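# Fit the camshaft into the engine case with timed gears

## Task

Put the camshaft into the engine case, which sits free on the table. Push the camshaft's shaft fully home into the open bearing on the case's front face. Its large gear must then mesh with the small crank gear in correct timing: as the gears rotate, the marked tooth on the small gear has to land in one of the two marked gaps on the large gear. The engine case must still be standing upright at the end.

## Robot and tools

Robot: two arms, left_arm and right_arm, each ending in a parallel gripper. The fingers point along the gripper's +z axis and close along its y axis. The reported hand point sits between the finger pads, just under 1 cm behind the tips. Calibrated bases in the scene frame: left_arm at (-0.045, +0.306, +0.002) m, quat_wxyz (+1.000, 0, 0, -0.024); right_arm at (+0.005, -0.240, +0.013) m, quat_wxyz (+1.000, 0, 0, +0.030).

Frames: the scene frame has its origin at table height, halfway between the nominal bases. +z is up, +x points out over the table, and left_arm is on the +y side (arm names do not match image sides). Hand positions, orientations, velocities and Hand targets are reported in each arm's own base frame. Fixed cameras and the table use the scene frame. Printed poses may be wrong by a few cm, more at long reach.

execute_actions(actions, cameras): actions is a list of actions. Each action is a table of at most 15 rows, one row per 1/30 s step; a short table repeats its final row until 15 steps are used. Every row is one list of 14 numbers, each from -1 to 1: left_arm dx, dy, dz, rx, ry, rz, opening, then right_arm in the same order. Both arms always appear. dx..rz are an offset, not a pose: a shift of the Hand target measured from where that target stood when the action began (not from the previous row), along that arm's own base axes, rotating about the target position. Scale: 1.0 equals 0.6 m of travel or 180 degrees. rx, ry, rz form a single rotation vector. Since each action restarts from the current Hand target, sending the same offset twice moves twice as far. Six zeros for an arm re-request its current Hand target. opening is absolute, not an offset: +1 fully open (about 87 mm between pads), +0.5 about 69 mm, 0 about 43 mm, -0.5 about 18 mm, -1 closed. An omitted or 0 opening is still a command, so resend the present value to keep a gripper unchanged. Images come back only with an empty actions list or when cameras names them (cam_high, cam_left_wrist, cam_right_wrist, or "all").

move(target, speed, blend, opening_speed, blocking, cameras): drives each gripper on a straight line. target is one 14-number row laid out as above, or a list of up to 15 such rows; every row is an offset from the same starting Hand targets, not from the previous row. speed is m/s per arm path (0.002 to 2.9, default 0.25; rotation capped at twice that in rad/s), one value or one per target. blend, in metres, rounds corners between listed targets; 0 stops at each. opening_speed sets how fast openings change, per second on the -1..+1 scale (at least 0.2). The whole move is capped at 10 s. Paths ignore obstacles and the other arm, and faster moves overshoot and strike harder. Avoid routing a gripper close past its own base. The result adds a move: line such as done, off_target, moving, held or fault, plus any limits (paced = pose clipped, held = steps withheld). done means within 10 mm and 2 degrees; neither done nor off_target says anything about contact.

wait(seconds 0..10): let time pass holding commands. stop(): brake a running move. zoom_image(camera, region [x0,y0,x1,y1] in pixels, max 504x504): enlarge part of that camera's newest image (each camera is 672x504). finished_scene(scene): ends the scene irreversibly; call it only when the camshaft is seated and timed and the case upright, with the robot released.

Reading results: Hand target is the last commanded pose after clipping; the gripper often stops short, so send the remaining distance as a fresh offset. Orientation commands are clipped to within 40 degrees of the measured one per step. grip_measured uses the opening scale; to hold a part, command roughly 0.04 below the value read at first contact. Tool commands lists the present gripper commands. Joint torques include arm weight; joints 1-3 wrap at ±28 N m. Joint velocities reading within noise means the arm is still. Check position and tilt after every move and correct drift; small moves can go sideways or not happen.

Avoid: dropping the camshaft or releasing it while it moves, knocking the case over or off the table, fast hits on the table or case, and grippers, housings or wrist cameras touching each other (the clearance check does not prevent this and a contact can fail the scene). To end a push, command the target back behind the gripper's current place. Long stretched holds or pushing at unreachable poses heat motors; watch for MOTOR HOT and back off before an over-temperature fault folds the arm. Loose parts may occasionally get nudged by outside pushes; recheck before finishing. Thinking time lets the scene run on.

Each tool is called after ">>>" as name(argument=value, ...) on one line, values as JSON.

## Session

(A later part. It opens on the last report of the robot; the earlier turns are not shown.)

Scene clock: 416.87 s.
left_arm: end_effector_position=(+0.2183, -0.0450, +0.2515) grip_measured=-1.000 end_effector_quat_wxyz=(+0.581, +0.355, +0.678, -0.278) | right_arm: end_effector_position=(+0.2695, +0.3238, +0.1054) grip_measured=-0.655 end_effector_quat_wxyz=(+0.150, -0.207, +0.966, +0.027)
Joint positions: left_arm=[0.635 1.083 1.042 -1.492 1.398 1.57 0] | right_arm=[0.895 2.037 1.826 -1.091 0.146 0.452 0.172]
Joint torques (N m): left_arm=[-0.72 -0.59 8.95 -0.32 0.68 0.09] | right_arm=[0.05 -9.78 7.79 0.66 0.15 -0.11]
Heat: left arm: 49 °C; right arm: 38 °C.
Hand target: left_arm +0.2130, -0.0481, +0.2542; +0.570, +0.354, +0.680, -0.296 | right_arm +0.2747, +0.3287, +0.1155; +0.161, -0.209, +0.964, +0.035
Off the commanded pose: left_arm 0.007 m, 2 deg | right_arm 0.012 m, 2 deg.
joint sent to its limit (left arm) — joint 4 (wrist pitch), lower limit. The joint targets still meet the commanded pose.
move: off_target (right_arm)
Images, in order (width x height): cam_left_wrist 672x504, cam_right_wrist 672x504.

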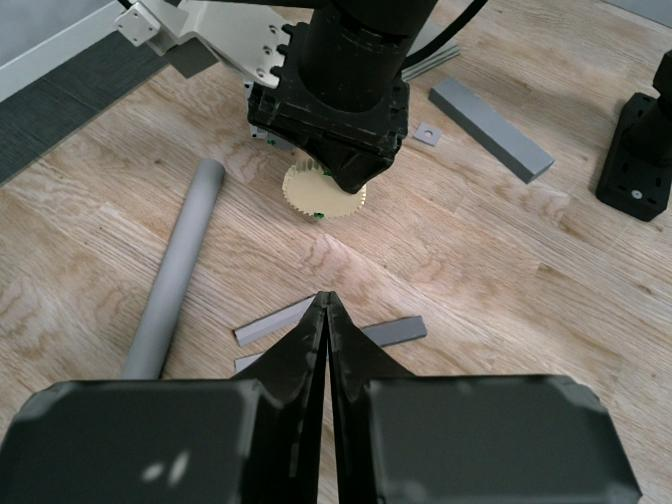

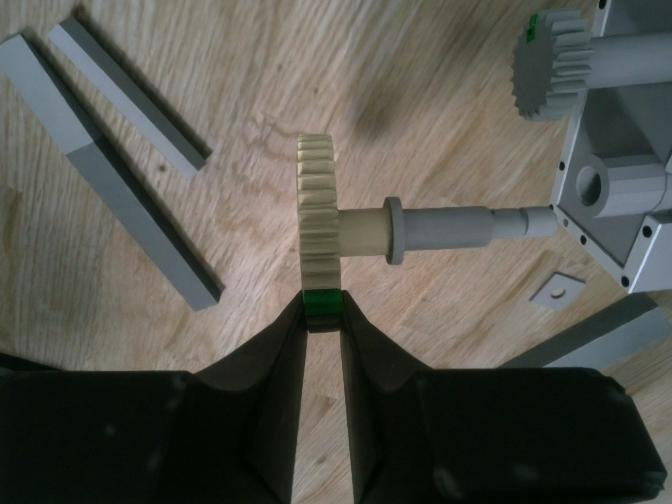

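>>> move(target=[0,0,0,0,0,0,-1,0.0117,0.0053,-0.0167,0,0,0.009,-0.8], speed=0.06, cameras=["cam_right_wrist","cam_left_wrist"])

>>> zoom_image(camera="cam_right_wrist", region=[300, 100, 672, 340])

Scene clock: 460.57 s.
left_arm: end_effector_position=(+0.2183, -0.0450, +0.2515) grip_measured=-1.000 end_effector_quat_wxyz=(+0.581, +0.355, +0.678, -0.278) | right_arm: end_effector_position=(+0.2700, +0.3226, +0.0962) grip_measured=-0.655 end_effector_quat_wxyz=(+0.139, -0.225, +0.964, +0.021)
Joint positions: left_arm=[0.635 1.083 1.042 -1.492 1.398 1.57 0] | right_arm=[0.891 2.06 1.826 -1.09 0.137 0.416 0.172]
Joint torques (N m): left_arm=[-0.72 -0.59 8.96 -0.32 0.67 0.09] | right_arm=[-0.5 -9.8 7.6 0.9 0.14 -0.1]
Motor temperatures (°C): left_arm=[23 24 46 37 26 25 24] | right_arm=[25 36 41 31 27 26 29]
Heat: left arm: 46 °C; right arm: 41 °C.
Hand target: left_arm +0.2130, -0.0481, +0.2542; +0.570, +0.354, +0.680, -0.296 | right_arm +0.2818, +0.3319, +0.1055; +0.160, -0.222, +0.961, +0.037
Off the commanded pose: left_arm 0.007 m, 2 deg | right_arm 0.018 m, 3 deg.
joint sent to its limit (left arm) — joint 4 (wrist pitch), lower limit. The joint targets still meet the commanded pose.
move: off_target (right_arm)
Images, in order (width x height): cam_left_wrist 672x504, cam_right_wrist 672x504.

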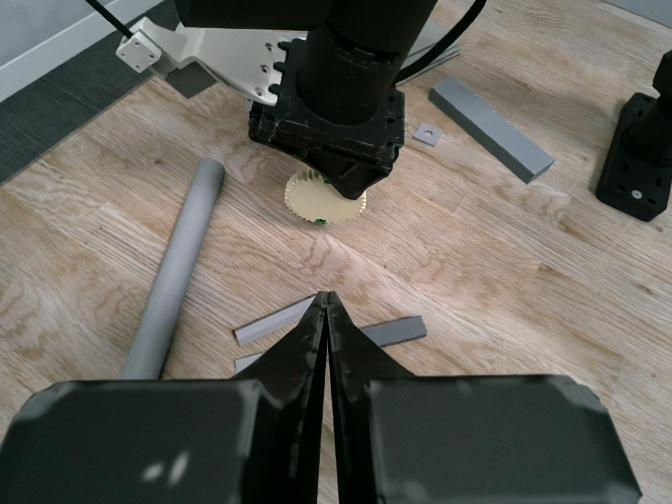

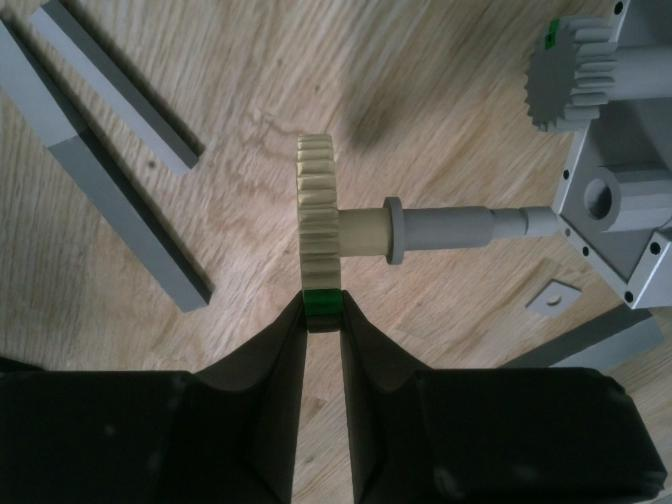

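Scaled by 1.355 from the camera's 672x504 image, which has a finer 960x720 frame.

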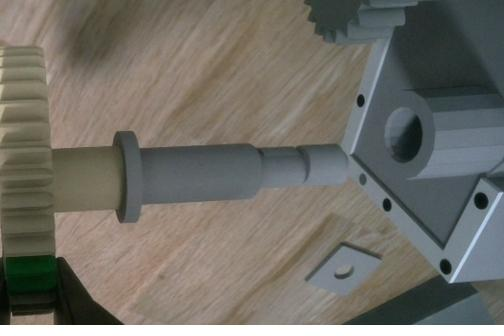

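>>> move(target=[0,0,0,0,0,0,-1,0.0167,0.007,0.0,0,0,0.006,-0.8], speed=0.06, cameras=["cam_right_wrist"])

>>> zoom_image(camera="cam_right_wrist", region=[300, 100, 672, 340])

Scene clock: 472.67 s.
left_arm: end_effector_position=(+0.2183, -0.0450, +0.2515) grip_measured=-1.000 end_effector_quat_wxyz=(+0.581, +0.355, +0.678, -0.278) | right_arm: end_effector_position=(+0.2825, +0.3297, +0.0964) grip_measured=-0.655 end_effector_quat_wxyz=(+0.144, -0.232, +0.961, +0.027)
Joint positions: left_arm=[0.635 1.083 1.042 -1.492 1.398 1.57 0] | right_arm=[0.878 2.1 1.886 -1.09 0.128 0.386 0.172]
Joint torques (N m): left_arm=[-0.7 -0.59 8.95 -0.32 0.67 0.1] | right_arm=[-0.42 -9.99 7.77 0.79 0.11 -0.11]
Heat: left arm: 46 °C; right arm: 41 °C.
Hand target: left_arm +0.2130, -0.0481, +0.2542; +0.570, +0.354, +0.680, -0.296 | right_arm +0.2917, +0.3362, +0.1056; +0.160, -0.231, +0.959, +0.039
Off the commanded pose: left_arm 0.007 m, 2 deg | right_arm 0.014 m, 2 deg.
joint sent to its limit (left arm) — joint 4 (wrist pitch), lower limit. The joint targets still meet the commanded pose.
move: off_target (right_arm)
Images, in order (width x height): cam_right_wrist 672x504.

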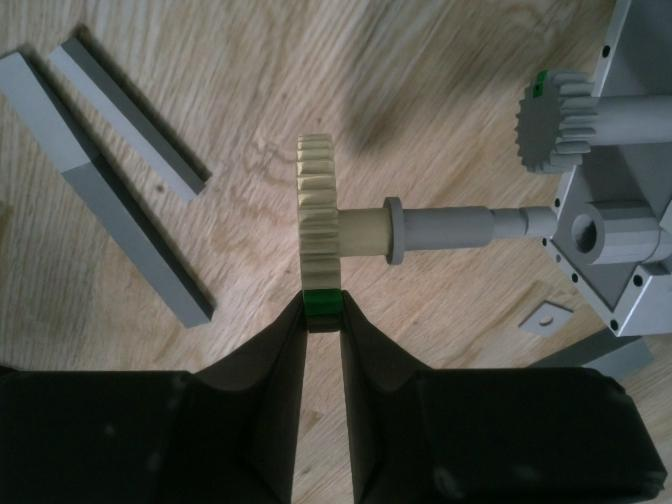

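Scaled by 1.355 from the camera's 672x504 image, which has a finer 960x720 frame.

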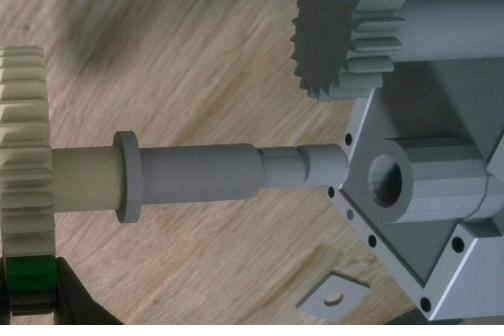

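>>> move(target=[0,0,0,0,0,0,-1,-0.008,-0.018,0.0,0,0,0,-0.8], speed=0.06, cameras=["cam_right_wrist"])

>>> zoom_image(camera="cam_right_wrist", region=[380, 120, 672, 320])

Scene clock: 505.87 s.
left_arm: end_effector_position=(+0.2183, -0.0450, +0.2515) grip_measured=-1.000 end_effector_quat_wxyz=(+0.581, +0.355, +0.678, -0.278) | right_arm: end_effector_position=(+0.2811, +0.3236, +0.0882) grip_measured=-0.655 end_effector_quat_wxyz=(+0.135, -0.234, +0.963, +0.021)
Joint positions: left_arm=[0.635 1.083 1.042 -1.492 1.398 1.57 0] | right_arm=[0.871 2.1 1.856 -1.081 0.125 0.379 0.172]
Joint torques (N m): left_arm=[-0.72 -0.59 8.96 -0.32 0.67 0.09] | right_arm=[-0.49 -14.42 4.41 0.91 0.12 -0.09]
Heat: left arm: 46 °C; right arm: 40 °C.
Hand target: left_arm +0.2130, -0.0481, +0.2542; +0.570, +0.354, +0.680, -0.296 | right_arm +0.2870, +0.3254, +0.1056; +0.160, -0.231, +0.959, +0.039
Off the commanded pose: left_arm 0.007 m, 2 deg | right_arm 0.018 m, 4 deg.
joint sent to its limit (left arm) — joint 4 (wrist pitch), lower limit. The joint targets still meet the commanded pose.
move: off_target (right_arm)
Images, in order (width x height): cam_right_wrist 672x504.

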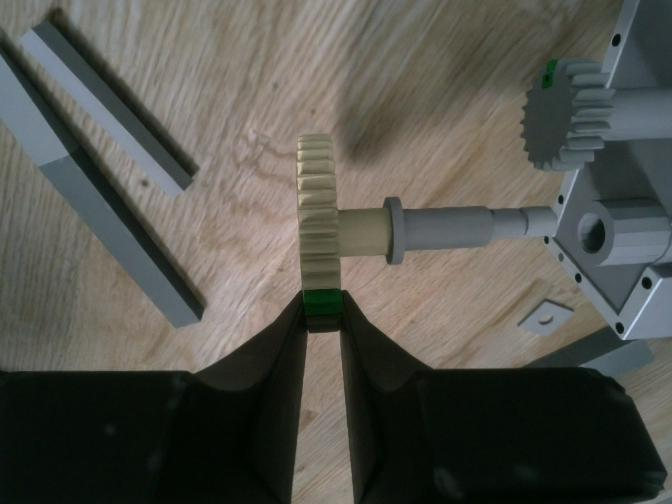

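Scaled by 1.726 from the camera's 672x504 image, which has a finer 960x720 frame.

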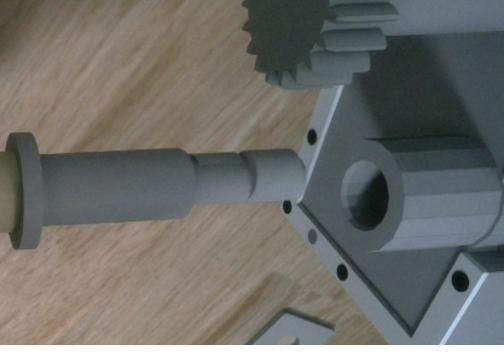

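>>> move(target=[0,0,0,0,0,0,-1,-0.004,-0.002,0.015,0,0,0.002,-0.8], speed=0.06, cameras=["cam_right_wrist"])

>>> zoom_image(camera="cam_right_wrist", region=[380, 120, 672, 320])

Scene clock: 513.10 s.
left_arm: end_effector_position=(+0.2183, -0.0450, +0.2515) grip_measured=-1.000 end_effector_quat_wxyz=(+0.581, +0.355, +0.678, -0.278) | right_arm: end_effector_position=(+0.2813, +0.3240, +0.0932) grip_measured=-0.655 end_effector_quat_wxyz=(+0.140, -0.235, +0.961, +0.025)
Joint positions: left_arm=[0.635 1.083 1.042 -1.492 1.398 1.57 0] | right_arm=[0.871 2.088 1.856 -1.081 0.124 0.375 0.172]
Joint torques (N m): left_arm=[-0.72 -0.59 8.95 -0.32 0.67 0.09] | right_arm=[-0.28 -14.27 5.85 0.67 0.13 -0.09]
Heat: left arm: 46 °C; right arm: 40 °C.
Hand target: left_arm +0.2130, -0.0481, +0.2542; +0.570, +0.354, +0.680, -0.296 | right_arm +0.2846, +0.3242, +0.1145; +0.160, -0.234, +0.958, +0.039
Off the commanded pose: left_arm 0.007 m, 2 deg | right_arm 0.022 m, 3 deg.
joint sent to its limit (left arm) — joint 4 (wrist pitch), lower limit. The joint targets still meet the commanded pose.
move: off_target (right_arm)
Images, in order (width x height): cam_right_wrist 672x504.

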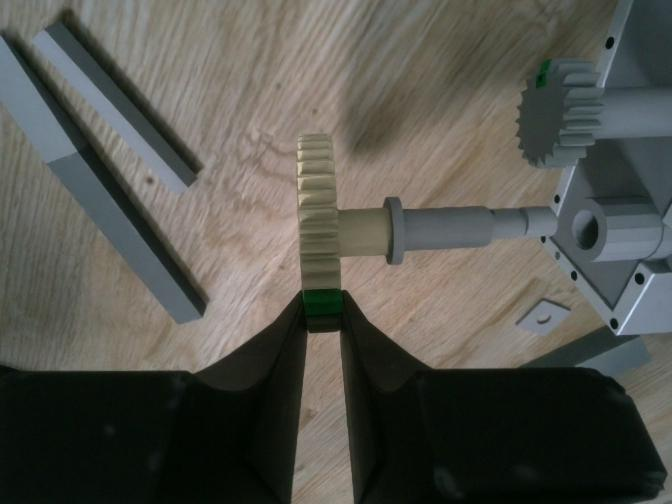

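Scaled by 1.726 from the camera's 672x504 image, which has a finer 960x720 frame.

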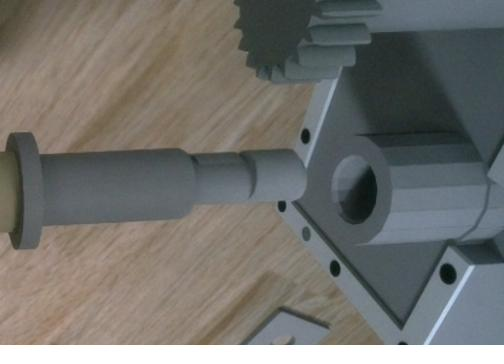

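>>> move(target=[0,0,0,0,0,0,-1,-0.006,-0.0145,0.01,0,0,0.0,-0.8], speed=0.06, cameras=["cam_right_wrist","cam_left_wrist"])

>>> zoom_image(camera="cam_right_wrist", region=[380, 120, 672, 320])

Scene clock: 521.40 s.
left_arm: end_effector_position=(+0.2183, -0.0450, +0.2515) grip_measured=-1.000 end_effector_quat_wxyz=(+0.581, +0.355, +0.678, -0.278) | right_arm: end_effector_position=(+0.2808, +0.3202, +0.1063) grip_measured=-0.655 end_effector_quat_wxyz=(+0.149, -0.235, +0.960, +0.032)
Joint positions: left_arm=[0.635 1.083 1.042 -1.492 1.398 1.57 0] | right_arm=[0.866 2.049 1.847 -1.086 0.122 0.368 0.172]
Joint torques (N m): left_arm=[-0.72 -0.59 8.96 -0.32 0.67 0.09] | right_arm=[-0.58 -13.71 4.38 0.69 0.11 -0.09]
Heat: left arm: 46 °C; right arm: 40 °C.
Hand target: left_arm +0.2130, -0.0481, +0.2542; +0.570, +0.354, +0.680, -0.296 | right_arm +0.2810, +0.3155, +0.1205; +0.160, -0.234, +0.958, +0.039
Off the commanded pose: left_arm 0.007 m, 2 deg | right_arm 0.015 m, 2 deg.
joint sent to its limit (left arm) — joint 4 (wrist pitch), lower limit. The joint targets still meet the commanded pose.
move: off_target (right_arm)
Images, in order (width x height): cam_left_wrist 672x504, cam_right_wrist 672x504.

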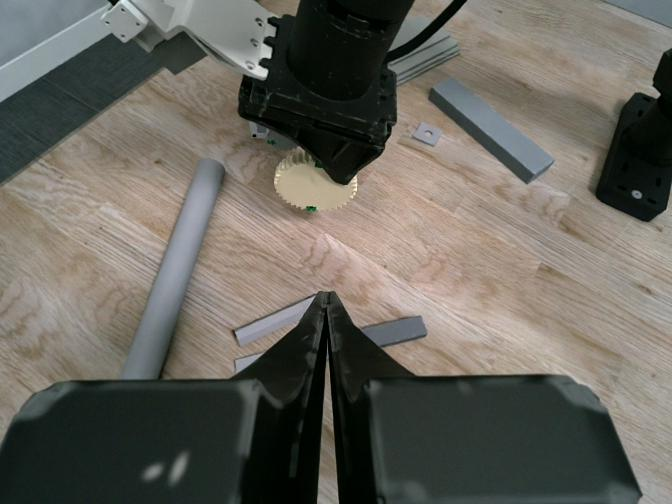

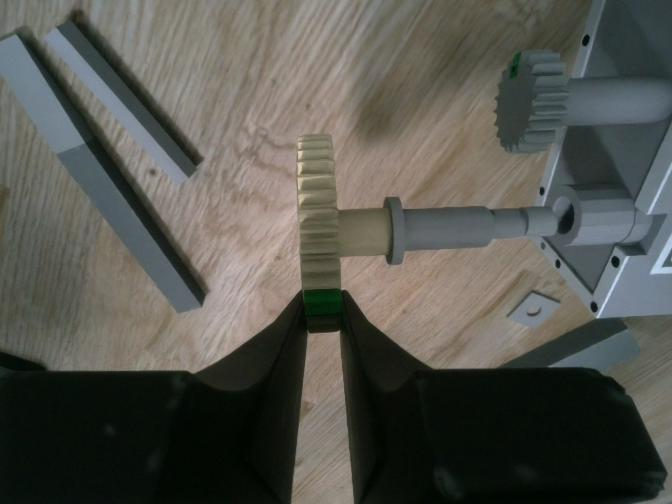

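Scaled by 1.726 from the camera's 672x504 image, which has a finer 960x720 frame.

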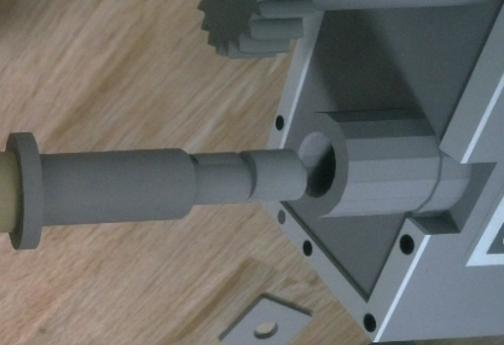

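>>> move(target=[0,0,0,0,0,0,-1,-0.003,-0.0015,-0.02,0,0,0.0,-0.8], speed=0.04)

Scene clock: 533.07 s.
left_arm: end_effector_position=(+0.2183, -0.0450, +0.2515) grip_measured=-1.000 end_effector_quat_wxyz=(+0.581, +0.355, +0.678, -0.278) | right_arm: end_effector_position=(+0.2745, +0.3124, +0.0933) grip_measured=-0.655 end_effector_quat_wxyz=(+0.136, -0.236, +0.962, +0.023)
Joint positions: left_arm=[0.635 1.083 1.042 -1.492 1.398 1.57 0] | right_arm=[0.865 2.04 1.785 -1.066 0.121 0.368 0.172]
Joint torques (N m): left_arm=[-0.7 -0.59 8.95 -0.32 0.68 0.09] | right_arm=[-0.28 -13.76 4.36 0.9 0.12 -0.09]
Motor temperatures (°C): left_arm=[23 24 46 33 27 25 24] | right_arm=[25 41 39 31 27 26 29]
Heat: left arm: 46 °C; right arm: 41 °C.
Hand target: left_arm +0.2130, -0.0481, +0.2542; +0.570, +0.354, +0.680, -0.296 | right_arm +0.2792, +0.3145, +0.1085; +0.160, -0.234, +0.958, +0.039
Off the commanded pose: left_arm 0.007 m, 2 deg | right_arm 0.016 m, 3 deg.
joint sent to its limit (left arm) — joint 4 (wrist pitch), lower limit. The joint targets still meet the commanded pose.
move: off_target (right_arm)

>>> move(target=[0,0,0,0,0,0,-1,0.008,0.006,0.007,0,0,0.0,-0.8], speed=0.02, cameras=["cam_right_wrist"])

>>> zoom_image(camera="cam_right_wrist", region=[380, 120, 672, 320])

Scene clock: 538.17 s.
left_arm: end_effector_position=(+0.2183, -0.0450, +0.2515) grip_measured=-1.000 end_effector_quat_wxyz=(+0.581, +0.355, +0.678, -0.278) | right_arm: end_effector_position=(+0.2746, +0.3124, +0.0933) grip_measured=-0.655 end_effector_quat_wxyz=(+0.136, -0.237, +0.962, +0.023)
Joint positions: left_arm=[0.635 1.083 1.042 -1.492 1.398 1.57 0] | right_arm=[0.865 2.04 1.785 -1.066 0.121 0.367 0.172]
Joint torques (N m): left_arm=[-0.72 -0.59 8.95 -0.32 0.68 0.09] | right_arm=[-0.57 -11.67 8.05 0.69 0.12 -0.11]
Heat: left arm: 46 °C; right arm: 42 °C.
Hand target: left_arm +0.2130, -0.0481, +0.2542; +0.570, +0.354, +0.680, -0.296 | right_arm +0.2841, +0.3181, +0.1127; +0.160, -0.234, +0.958, +0.039
Off the commanded pose: left_arm 0.007 m, 2 deg | right_arm 0.022 m, 3 deg.
joint sent to its limit (left arm) — joint 4 (wrist pitch), lower limit. The joint targets still meet the commanded pose.
move: off_target (right_arm)
Images, in order (width x height): cam_right_wrist 672x504.

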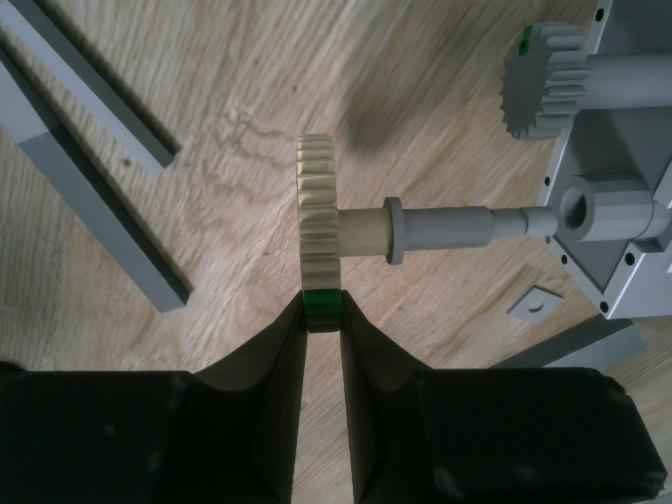

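Scaled by 1.726 from the camera's 672x504 image, which has a finer 960x720 frame.

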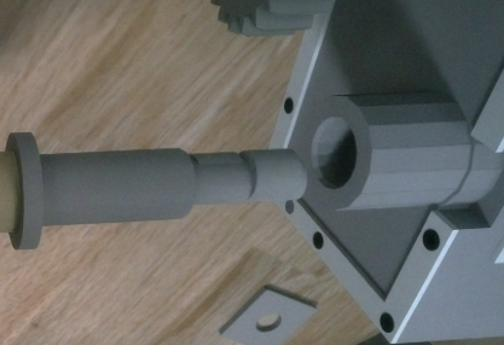

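>>> move(target=[[0,0,0,0,0,0,-1,-0.007,0.015,-0.05,0,0,0.0,-0.8],[0,0,0,0,0,0,-1,-0.007,0.015,-0.007,0,0,0.0,-0.8]], speed=0.06, cameras=["cam_right_wrist"])

>>> zoom_image(camera="cam_right_wrist", region=[380, 120, 672, 320])

Scene clock: 569.73 s.
left_arm: end_effector_position=(+0.2183, -0.0450, +0.2515) grip_measured=-1.000 end_effector_quat_wxyz=(+0.581, +0.355, +0.678, -0.278) | right_arm: end_effector_position=(+0.2767, +0.3201, +0.0986) grip_measured=-0.655 end_effector_quat_wxyz=(+0.147, -0.235, +0.960, +0.032)
Joint positions: left_arm=[0.635 1.083 1.042 -1.492 1.398 1.57 0] | right_arm=[0.872 2.04 1.803 -1.055 0.121 0.374 0.172]
Joint torques (N m): left_arm=[-0.7 -0.59 8.95 -0.32 0.68 0.09] | right_arm=[0.84 -9.89 7.65 0.69 0.19 0]
Heat: left arm: 45 °C; right arm: 42 °C.
Hand target: left_arm +0.2130, -0.0481, +0.2542; +0.570, +0.354, +0.680, -0.296 | right_arm +0.2798, +0.3272, +0.1085; +0.160, -0.234, +0.958, +0.039
Off the commanded pose: left_arm 0.007 m, 2 deg | right_arm 0.013 m, 2 deg.
joint sent to its limit (left arm) — joint 4 (wrist pitch), lower limit. The joint targets still meet the commanded pose.
move: off_target (right_arm)
Images, in order (width x height): cam_right_wrist 672x504.

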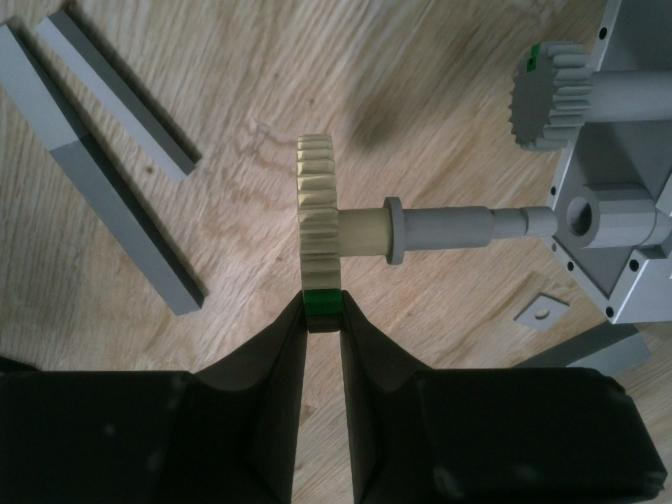

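Scaled by 1.726 from the camera's 672x504 image, which has a finer 960x720 frame.

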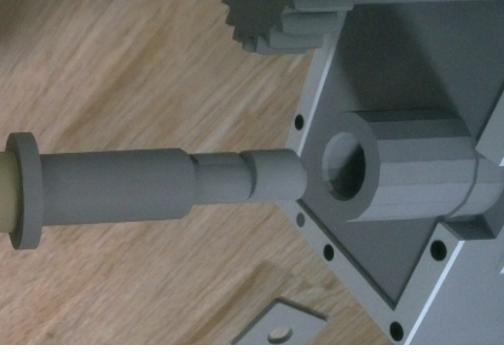

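>>> move(target=[0,0,0,0,0,0,-1,0.010,-0.0275,0.0,0,0,0.0,-0.8], speed=0.04, cameras=["cam_right_wrist"])

>>> zoom_image(camera="cam_right_wrist", region=[380, 120, 672, 320])

Scene clock: 579.37 s.
left_arm: end_effector_position=(+0.2183, -0.0450, +0.2515) grip_measured=-1.000 end_effector_quat_wxyz=(+0.581, +0.355, +0.678, -0.278) | right_arm: end_effector_position=(+0.2830, +0.3104, +0.0955) grip_measured=-0.655 end_effector_quat_wxyz=(+0.142, -0.234, +0.961, +0.027)
Joint positions: left_arm=[0.635 1.083 1.042 -1.492 1.398 1.57 0] | right_arm=[0.846 2.04 1.792 -1.055 0.117 0.352 0.172]
Joint torques (N m): left_arm=[-0.7 -0.61 8.95 -0.32 0.68 0.09] | right_arm=[-0.17 -13.26 4.4 0.86 0.12 -0.11]
Heat: left arm: 45 °C; right arm: 41 °C.
Hand target: left_arm +0.2130, -0.0481, +0.2542; +0.570, +0.354, +0.680, -0.296 | right_arm +0.2858, +0.3107, +0.1086; +0.160, -0.234, +0.958, +0.039
Off the commanded pose: left_arm 0.007 m, 2 deg | right_arm 0.013 m, 2 deg.
joint sent to its limit (left arm) — joint 4 (wrist pitch), lower limit. The joint targets still meet the commanded pose.
move: off_target (right_arm)
Images, in order (width x height): cam_right_wrist 672x504.

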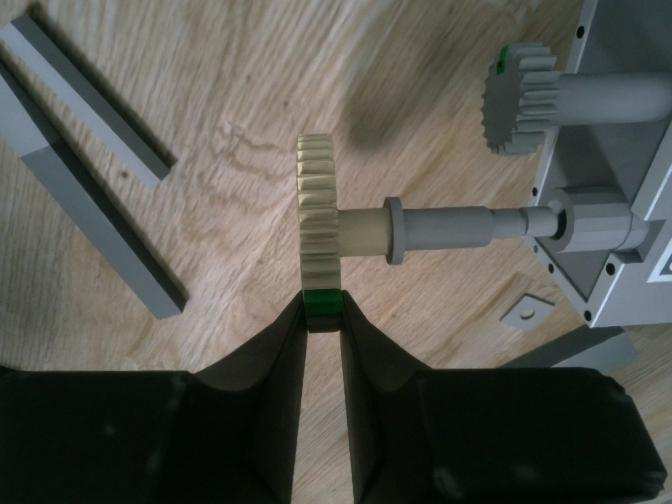

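Scaled by 1.726 from the camera's 672x504 image, which has a finer 960x720 frame.

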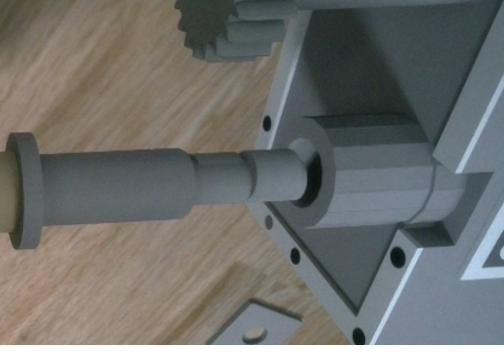

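>>> move(target=[0,0,0,0,0,0,-1,0.008,-0.017,0.0,0,0,0.0,-0.8], speed=0.04, cameras=["cam_right_wrist","cam_left_wrist"])

>>> zoom_image(camera="cam_right_wrist", region=[380, 120, 672, 320])

Scene clock: 585.20 s.
left_arm: end_effector_position=(+0.2183, -0.0450, +0.2515) grip_measured=-1.000 end_effector_quat_wxyz=(+0.581, +0.355, +0.678, -0.278) | right_arm: end_effector_position=(+0.2859, +0.2987, +0.0937) grip_measured=-0.655 end_effector_quat_wxyz=(+0.136, -0.235, +0.962, +0.024)
Joint positions: left_arm=[0.635 1.083 1.042 -1.492 1.398 1.57 0] | right_arm=[0.821 2.027 1.766 -1.055 0.109 0.327 0.172]
Joint torques (N m): left_arm=[-0.72 -0.61 8.96 -0.32 0.68 0.1] | right_arm=[-0.28 -13.63 4.33 0.93 0.1 -0.09]
Heat: left arm: 45 °C; right arm: 42 °C.
Hand target: left_arm +0.2130, -0.0481, +0.2542; +0.570, +0.354, +0.680, -0.296 | right_arm +0.2906, +0.3005, +0.1085; +0.160, -0.234, +0.958, +0.039
Off the commanded pose: left_arm 0.007 m, 2 deg | right_arm 0.016 m, 3 deg.
joint sent to its limit (left arm) — joint 4 (wrist pitch), lower limit. The joint targets still meet the commanded pose.
move: off_target (right_arm)
Images, in order (width x height): cam_left_wrist 672x504, cam_right_wrist 672x504.

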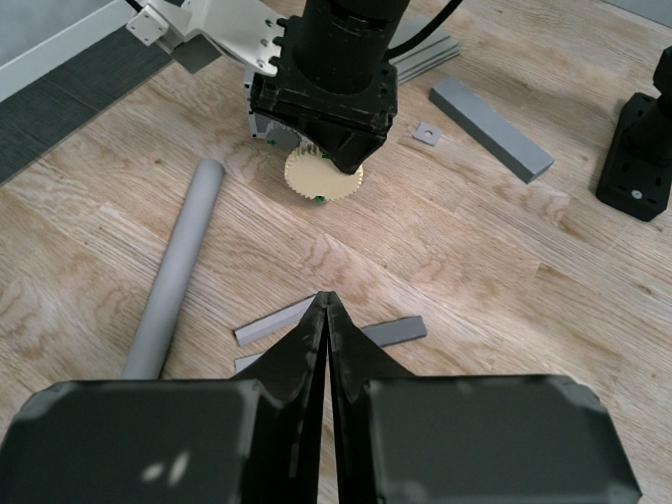

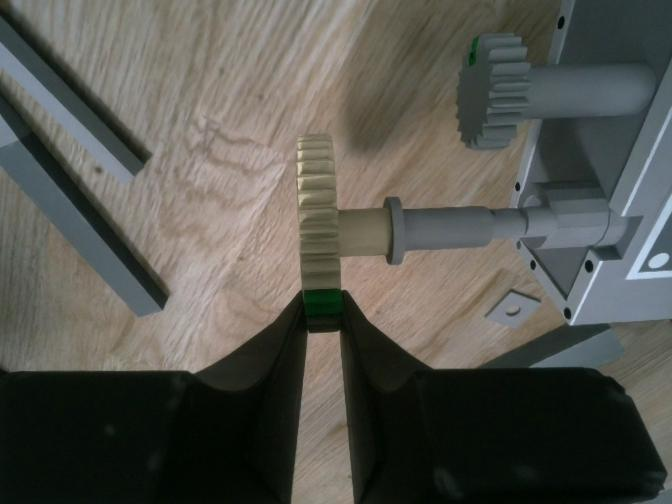

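Scaled by 1.726 from the camera's 672x504 image, which has a finer 960x720 frame.

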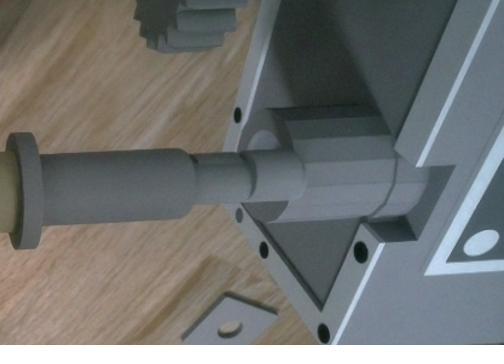

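>>> move(target=[[0,0,0,0,0,0,-1,-0.0137,0.033,0.0,0,0,0.0,-0.8],[0,0,0,0,0,0,-1,-0.033,0.027,-0.065,0,0,0.0,-0.8],[0,0,0,0,0,0,-1,-0.033,0.027,-0.03,0,0,0.0,-0.8]], speed=0.06, cameras=["cam_right_wrist","cam_left_wrist"])

>>> zoom_image(camera="cam_right_wrist", region=[380, 120, 672, 320])

Scene clock: 605.70 s.
left_arm: end_effector_position=(+0.2183, -0.0450, +0.2515) grip_measured=-1.000 end_effector_quat_wxyz=(+0.581, +0.355, +0.678, -0.278) | right_arm: end_effector_position=(+0.2646, +0.3090, +0.0655) grip_measured=-0.655 end_effector_quat_wxyz=(+0.129, -0.238, +0.962, +0.026)
Joint positions: left_arm=[0.635 1.083 1.042 -1.492 1.398 1.57 0] | right_arm=[0.873 2.02 1.647 -0.956 0.11 0.375 0.172]
Joint torques (N m): left_arm=[-0.72 -0.61 8.95 -0.32 0.67 0.09] | right_arm=[0.84 -13.27 7.6 0.61 0.31 0.01]
Heat: left arm: 45 °C; right arm: 44 °C.
Hand target: left_arm +0.2130, -0.0481, +0.2542; +0.570, +0.354, +0.680, -0.296 | right_arm +0.2707, +0.3167, +0.0905; +0.160, -0.234, +0.958, +0.039
Off the commanded pose: left_arm 0.007 m, 2 deg | right_arm 0.027 m, 4 deg.
joint sent to its limit (left arm) — joint 4 (wrist pitch), lower limit. The joint targets still meet the commanded pose.
move: off_target (right_arm)
Images, in order (width x height): cam_left_wrist 672x504, cam_right_wrist 672x504.

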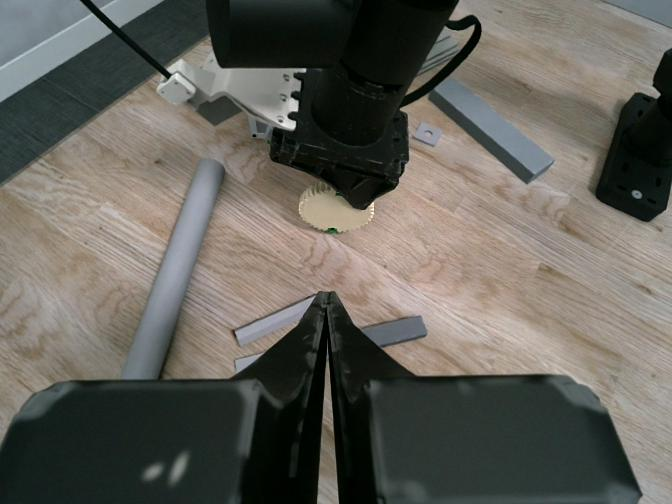

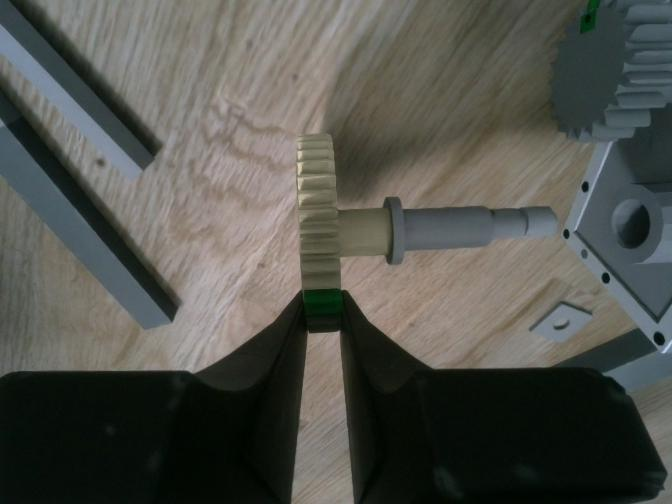

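Scaled by 1.726 from the camera's 672x504 image, which has a finer 960x720 frame.

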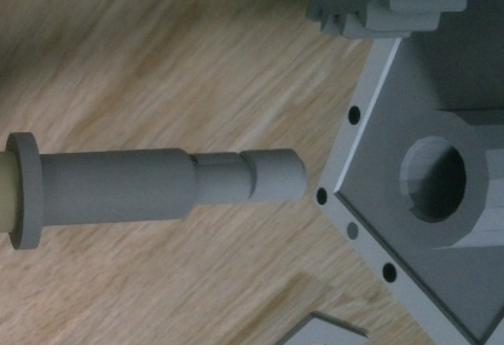

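>>> move(target=[[0,0,0,0,0,0,-1,0.0087,-0.0023,0.011,0,0,0.0,-0.8]], speed=0.06, cameras=["cam_right_wrist"])

>>> zoom_image(camera="cam_right_wrist", region=[380, 120, 672, 320])

Scene clock: 615.53 s.
left_arm: end_effector_position=(+0.2183, -0.0450, +0.2515) grip_measured=-1.000 end_effector_quat_wxyz=(+0.581, +0.355, +0.678, -0.278) | right_arm: end_effector_position=(+0.2667, +0.3115, +0.0750) grip_measured=-0.655 end_effector_quat_wxyz=(+0.133, -0.238, +0.962, +0.028)
Joint positions: left_arm=[0.635 1.083 1.042 -1.492 1.398 1.57 0] | right_arm=[0.873 2.02 1.684 -0.984 0.11 0.375 0.172]
Joint torques (N m): left_arm=[-0.7 -0.59 8.96 -0.32 0.68 0.09] | right_arm=[-0.27 -12.52 7.65 0.6 0.27 -0.09]
Heat: left arm: 45 °C; right arm: 45 °C.
Hand target: left_arm +0.2130, -0.0481, +0.2542; +0.570, +0.354, +0.680, -0.296 | right_arm +0.2760, +0.3153, +0.0972; +0.160, -0.234, +0.958, +0.039
Off the commanded pose: left_arm 0.007 m, 2 deg | right_arm 0.024 m, 3 deg.
joint sent to its limit (left arm) — joint 4 (wrist pitch), lower limit. The joint targets still meet the commanded pose.
move: off_target (right_arm)
Images, in order (width x height): cam_right_wrist 672x504.

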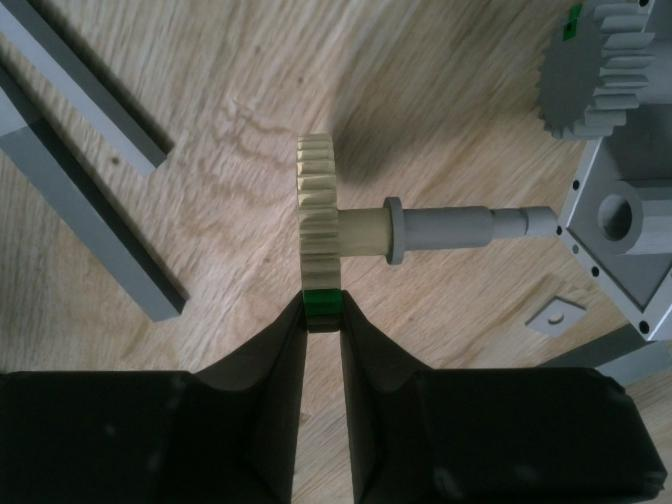

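Scaled by 1.726 from the camera's 672x504 image, which has a finer 960x720 frame.

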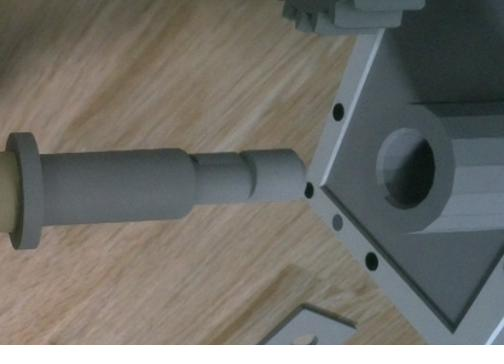

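>>> move(target=[[0,0,0,0,0,0,-1,0.007,0.003,0.0135,0,0,0.0,-0.8]], speed=0.06, cameras=["cam_right_wrist"])

>>> zoom_image(camera="cam_right_wrist", region=[380, 120, 672, 320])

Scene clock: 624.07 s.
left_arm: end_effector_position=(+0.2183, -0.0450, +0.2515) grip_measured=-1.000 end_effector_quat_wxyz=(+0.581, +0.355, +0.678, -0.278) | right_arm: end_effector_position=(+0.2701, +0.3154, +0.0898) grip_measured=-0.655 end_effector_quat_wxyz=(+0.140, -0.238, +0.961, +0.033)
Joint positions: left_arm=[0.635 1.083 1.042 -1.492 1.398 1.57 0] | right_arm=[0.873 2.02 1.741 -1.025 0.11 0.372 0.172]
Joint torques (N m): left_arm=[-0.72 -0.61 8.96 -0.32 0.67 0.09] | right_arm=[-0.73 -10.96 7.66 0.62 0.26 -0.11]
Heat: left arm: 45 °C; right arm: 45 °C.
Hand target: left_arm +0.2130, -0.0481, +0.2542; +0.570, +0.354, +0.680, -0.296 | right_arm +0.2802, +0.3171, +0.1052; +0.160, -0.234, +0.958, +0.039
Off the commanded pose: left_arm 0.007 m, 2 deg | right_arm 0.019 m, 3 deg.
joint sent to its limit (left arm) — joint 4 (wrist pitch), lower limit. The joint targets still meet the commanded pose.
move: off_target (right_arm)
Images, in order (width x height): cam_right_wrist 672x504.

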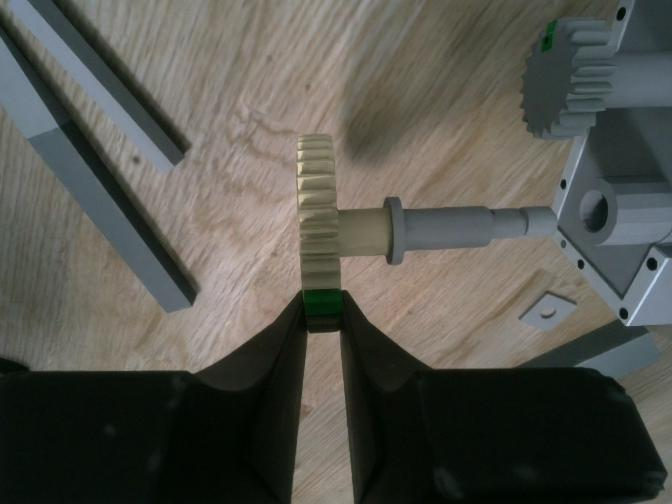

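Scaled by 1.726 from the camera's 672x504 image, which has a finer 960x720 frame.

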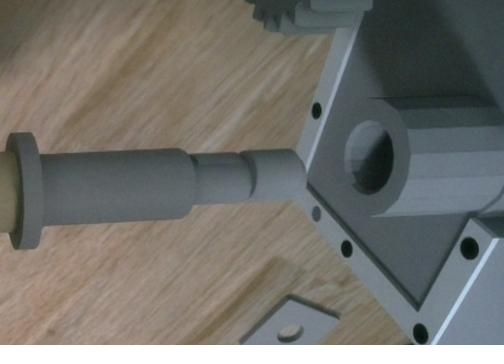

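>>> move(target=[[0,0,0,0,0,0,-1,0.002,0.004,-0.021,0,0,0.0,-0.8]], speed=0.04, cameras=["cam_right_wrist"])

>>> zoom_image(camera="cam_right_wrist", region=[380, 120, 672, 320])

Scene clock: 638.73 s.
left_arm: end_effector_position=(+0.2183, -0.0450, +0.2515) grip_measured=-1.000 end_effector_quat_wxyz=(+0.581, +0.355, +0.678, -0.278) | right_arm: end_effector_position=(+0.2717, +0.3173, +0.0901) grip_measured=-0.655 end_effector_quat_wxyz=(+0.144, -0.238, +0.960, +0.036)
Joint positions: left_arm=[0.635 1.083 1.042 -1.492 1.398 1.57 0] | right_arm=[0.873 2.02 1.741 -1.015 0.11 0.372 0.172]
Joint torques (N m): left_arm=[-0.72 -0.59 8.96 -0.32 0.67 0.1] | right_arm=[-0.59 -9.74 5.44 0.98 0.25 -0.1]
Heat: left arm: 45 °C; right arm: 45 °C.
Hand target: left_arm +0.2130, -0.0481, +0.2542; +0.570, +0.354, +0.680, -0.296 | right_arm +0.2814, +0.3195, +0.0926; +0.160, -0.234, +0.958, +0.039
Off the commanded pose: left_arm 0.007 m, 2 deg | right_arm 0.010 m, 2 deg.
joint sent to its limit (left arm) — joint 4 (wrist pitch), lower limit. The joint targets still meet the commanded pose.
move: done
Images, in order (width x height): cam_right_wrist 672x504.

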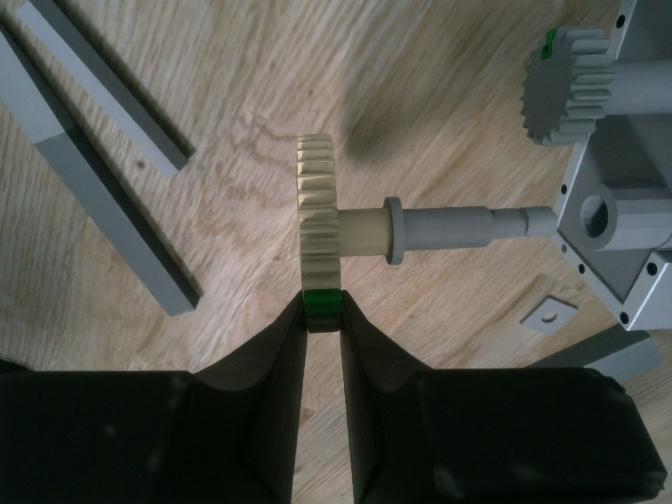

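Scaled by 1.726 from the camera's 672x504 image, which has a finer 960x720 frame.

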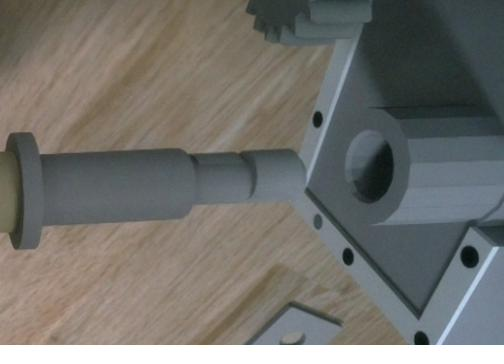

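>>> move(target=[[0,0,0,0,0,0,-1,0.002,0.002,-0.013,0,0,0.0,-0.8]], speed=0.04, cameras=[])

Scene clock: 642.93 s.
left_arm: end_effector_position=(+0.2183, -0.0450, +0.2515) grip_measured=-1.000 end_effector_quat_wxyz=(+0.581, +0.355, +0.678, -0.278) | right_arm: end_effector_position=(+0.2758, +0.3222, +0.0886) grip_measured=-0.655 end_effector_quat_wxyz=(+0.152, -0.237, +0.959, +0.042)
Joint positions: left_arm=[0.635 1.083 1.042 -1.492 1.398 1.57 0] | right_arm=[0.873 2.026 1.741 -0.989 0.11 0.372 0.172]
Joint torques (N m): left_arm=[-0.72 -0.61 8.96 -0.32 0.68 0.09] | right_arm=[-0.62 -9.5 4.08 0.99 0.26 -0.11]
Heat: left arm: 45 °C; right arm: 44 °C.
Hand target: left_arm +0.2130, -0.0481, +0.2542; +0.570, +0.354, +0.680, -0.296 | right_arm +0.2826, +0.3207, +0.0848; +0.160, -0.234, +0.958, +0.039
Off the commanded pose: left_arm 0.007 m, 2 deg | right_arm 0.008 m, 1 deg.
joint sent to its limit (left arm) — joint 4 (wrist pitch), lower limit. The joint targets still meet the commanded pose.
move: done
No camera images: "cameras" was empty.

>>> move(target=[[0,0,0,0,0,0,-1,-0.015,-0.007,-0.01,0,0,0.0,-0.8]], speed=0.04, cameras=[])

Scene clock: 647.63 s.
left_arm: end_effector_position=(+0.2183, -0.0450, +0.2515) grip_measured=-1.000 end_effector_quat_wxyz=(+0.581, +0.355, +0.678, -0.278) | right_arm: end_effector_position=(+0.2685, +0.3134, +0.0679) grip_measured=-0.655 end_effector_quat_wxyz=(+0.136, -0.239, +0.961, +0.030)
Joint positions: left_arm=[0.635 1.083 1.042 -1.492 1.398 1.57 0] | right_arm=[0.873 2.026 1.663 -0.95 0.11 0.372 0.172]
Joint torques (N m): left_arm=[-0.72 -0.59 8.96 -0.32 0.67 0.09] | right_arm=[0.31 -12.63 4.37 0.94 0.3 -0.01]
Heat: left arm: 45 °C; right arm: 44 °C.
Hand target: left_arm +0.2130, -0.0481, +0.2542; +0.570, +0.354, +0.680, -0.296 | right_arm +0.2736, +0.3165, +0.0789; +0.160, -0.234, +0.958, +0.039
Off the commanded pose: left_arm 0.007 m, 2 deg | right_arm 0.012 m, 3 deg.
joint sent to its limit (left arm) — joint 4 (wrist pitch), lower limit. The joint targets still meet the commanded pose.
move: off_target (right_arm)
No camera images: "cameras" was empty.

>>> move(target=[[0,0,0,0,0,0,-1,-0.003,-0.002,0.033,0,0,0.0,-0.8]], speed=0.04, cameras=["cam_right_wrist"])

>>> zoom_image(camera="cam_right_wrist", region=[380, 120, 672, 320])

Scene clock: 658.33 s.
left_arm: end_effector_position=(+0.2183, -0.0450, +0.2515) grip_measured=-1.000 end_effector_quat_wxyz=(+0.581, +0.355, +0.678, -0.278) | right_arm: end_effector_position=(+0.2647, +0.3089, +0.0730) grip_measured=-0.655 end_effector_quat_wxyz=(+0.129, -0.239, +0.962, +0.025)
Joint positions: left_arm=[0.635 1.083 1.042 -1.492 1.398 1.57 0] | right_arm=[0.873 2.018 1.673 -0.986 0.11 0.372 0.172]
Joint torques (N m): left_arm=[-0.72 -0.59 8.95 -0.32 0.67 0.09] | right_arm=[0.44 -13.37 7.61 0.64 0.3 0]
Heat: left arm: 45 °C; right arm: 45 °C.
Hand target: left_arm +0.2130, -0.0481, +0.2542; +0.570, +0.354, +0.680, -0.296 | right_arm +0.2718, +0.3153, +0.0986; +0.160, -0.234, +0.958, +0.039
Off the commanded pose: left_arm 0.007 m, 2 deg | right_arm 0.027 m, 4 deg.
joint sent to its limit (left arm) — joint 4 (wrist pitch), lower limit. The joint targets still meet the commanded pose.
move: off_target (right_arm)
Images, in order (width x height): cam_right_wrist 672x504.

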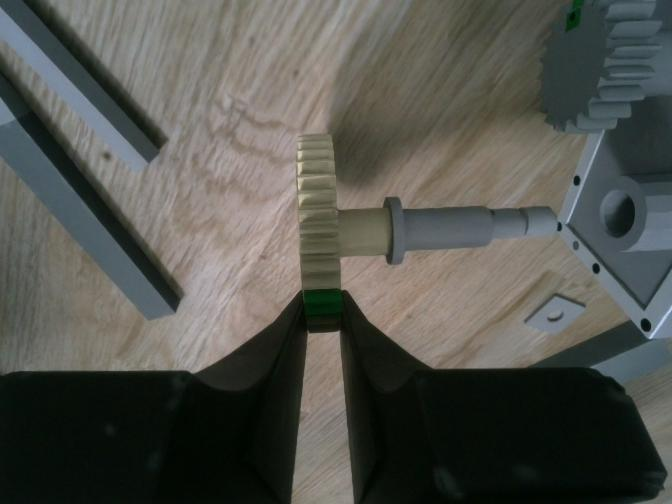

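Scaled by 1.726 from the camera's 672x504 image, which has a finer 960x720 frame.

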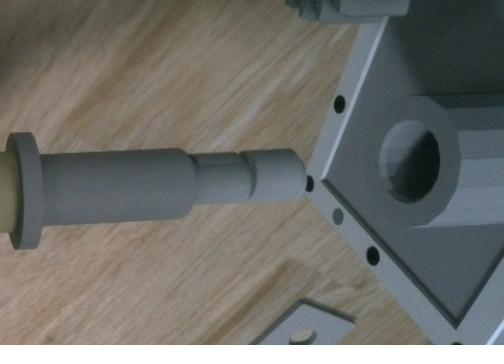

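>>> move(target=[[0,0,0,0,0,0,-1,0.007,0.003,0.006,0,0,0.0,-0.8]], speed=0.04, cameras=["cam_right_wrist"])

>>> zoom_image(camera="cam_right_wrist", region=[380, 120, 672, 320])

Scene clock: 667.10 s.
left_arm: end_effector_position=(+0.2183, -0.0450, +0.2515) grip_measured=-1.000 end_effector_quat_wxyz=(+0.581, +0.355, +0.678, -0.278) | right_arm: end_effector_position=(+0.2680, +0.3129, +0.0832) grip_measured=-0.655 end_effector_quat_wxyz=(+0.136, -0.238, +0.961, +0.030)
Joint positions: left_arm=[0.635 1.083 1.042 -1.492 1.398 1.57 0] | right_arm=[0.873 2.018 1.713 -1.008 0.11 0.372 0.172]
Joint torques (N m): left_arm=[-0.72 -0.59 8.95 -0.32 0.67 0.09] | right_arm=[-0.03 -11.77 7.66 0.63 0.28 -0.05]
Heat: left arm: 45 °C; right arm: 45 °C.
Hand target: left_arm +0.2130, -0.0481, +0.2542; +0.570, +0.354, +0.680, -0.296 | right_arm +0.2760, +0.3171, +0.1022; +0.160, -0.234, +0.958, +0.039
Off the commanded pose: left_arm 0.007 m, 2 deg | right_arm 0.021 m, 3 deg.
joint sent to its limit (left arm) — joint 4 (wrist pitch), lower limit. The joint targets still meet the commanded pose.
move: off_target (right_arm)
Images, in order (width x height): cam_right_wrist 672x504.

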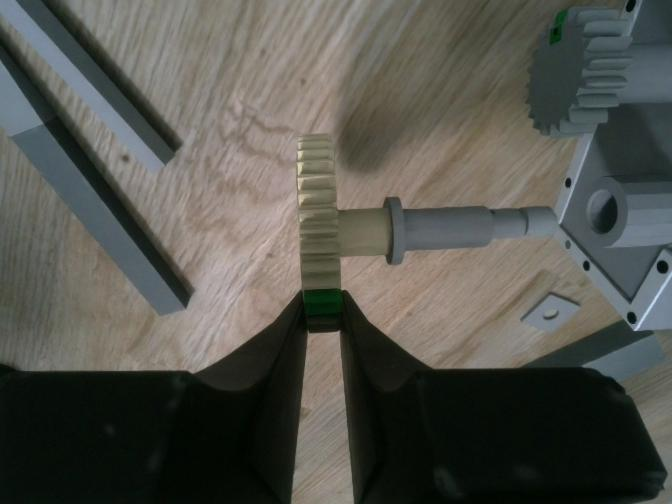

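Scaled by 1.726 from the camera's 672x504 image, which has a finer 960x720 frame.

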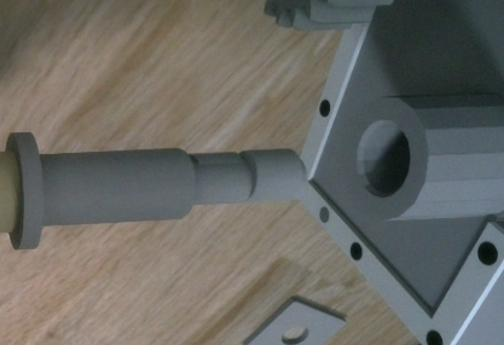

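>>> move(target=[[0,0,0,0,0,0,-1,0.0,0.0,-0.038,0,0,0.0,-0.8]], speed=0.015, cameras=[])

Scene clock: 680.63 s.
left_arm: end_effector_position=(+0.2183, -0.0450, +0.2515) grip_measured=-1.000 end_effector_quat_wxyz=(+0.581, +0.355, +0.678, -0.278) | right_arm: end_effector_position=(+0.2703, +0.3156, +0.0748) grip_measured=-0.655 end_effector_quat_wxyz=(+0.143, -0.238, +0.960, +0.035)
Joint positions: left_arm=[0.635 1.083 1.042 -1.492 1.398 1.57 0] | right_arm=[0.873 2.018 1.677 -0.955 0.11 0.372 0.172]
Joint torques (N m): left_arm=[-0.72 -0.59 8.96 -0.32 0.67 0.1] | right_arm=[-0.01 -11.1 4.37 0.97 0.28 -0.05]
Heat: left arm: 45 °C; right arm: 45 °C.
Hand target: left_arm +0.2130, -0.0481, +0.2542; +0.570, +0.354, +0.680, -0.296 | right_arm +0.2760, +0.3171, +0.0794; +0.160, -0.234, +0.958, +0.039
Off the commanded pose: left_arm 0.007 m, 2 deg | right_arm 0.007 m, 2 deg.
joint sent to its limit (left arm) — joint 4 (wrist pitch), lower limit. The joint targets still meet the commanded pose.
move: done
No camera images: "cameras" was empty.


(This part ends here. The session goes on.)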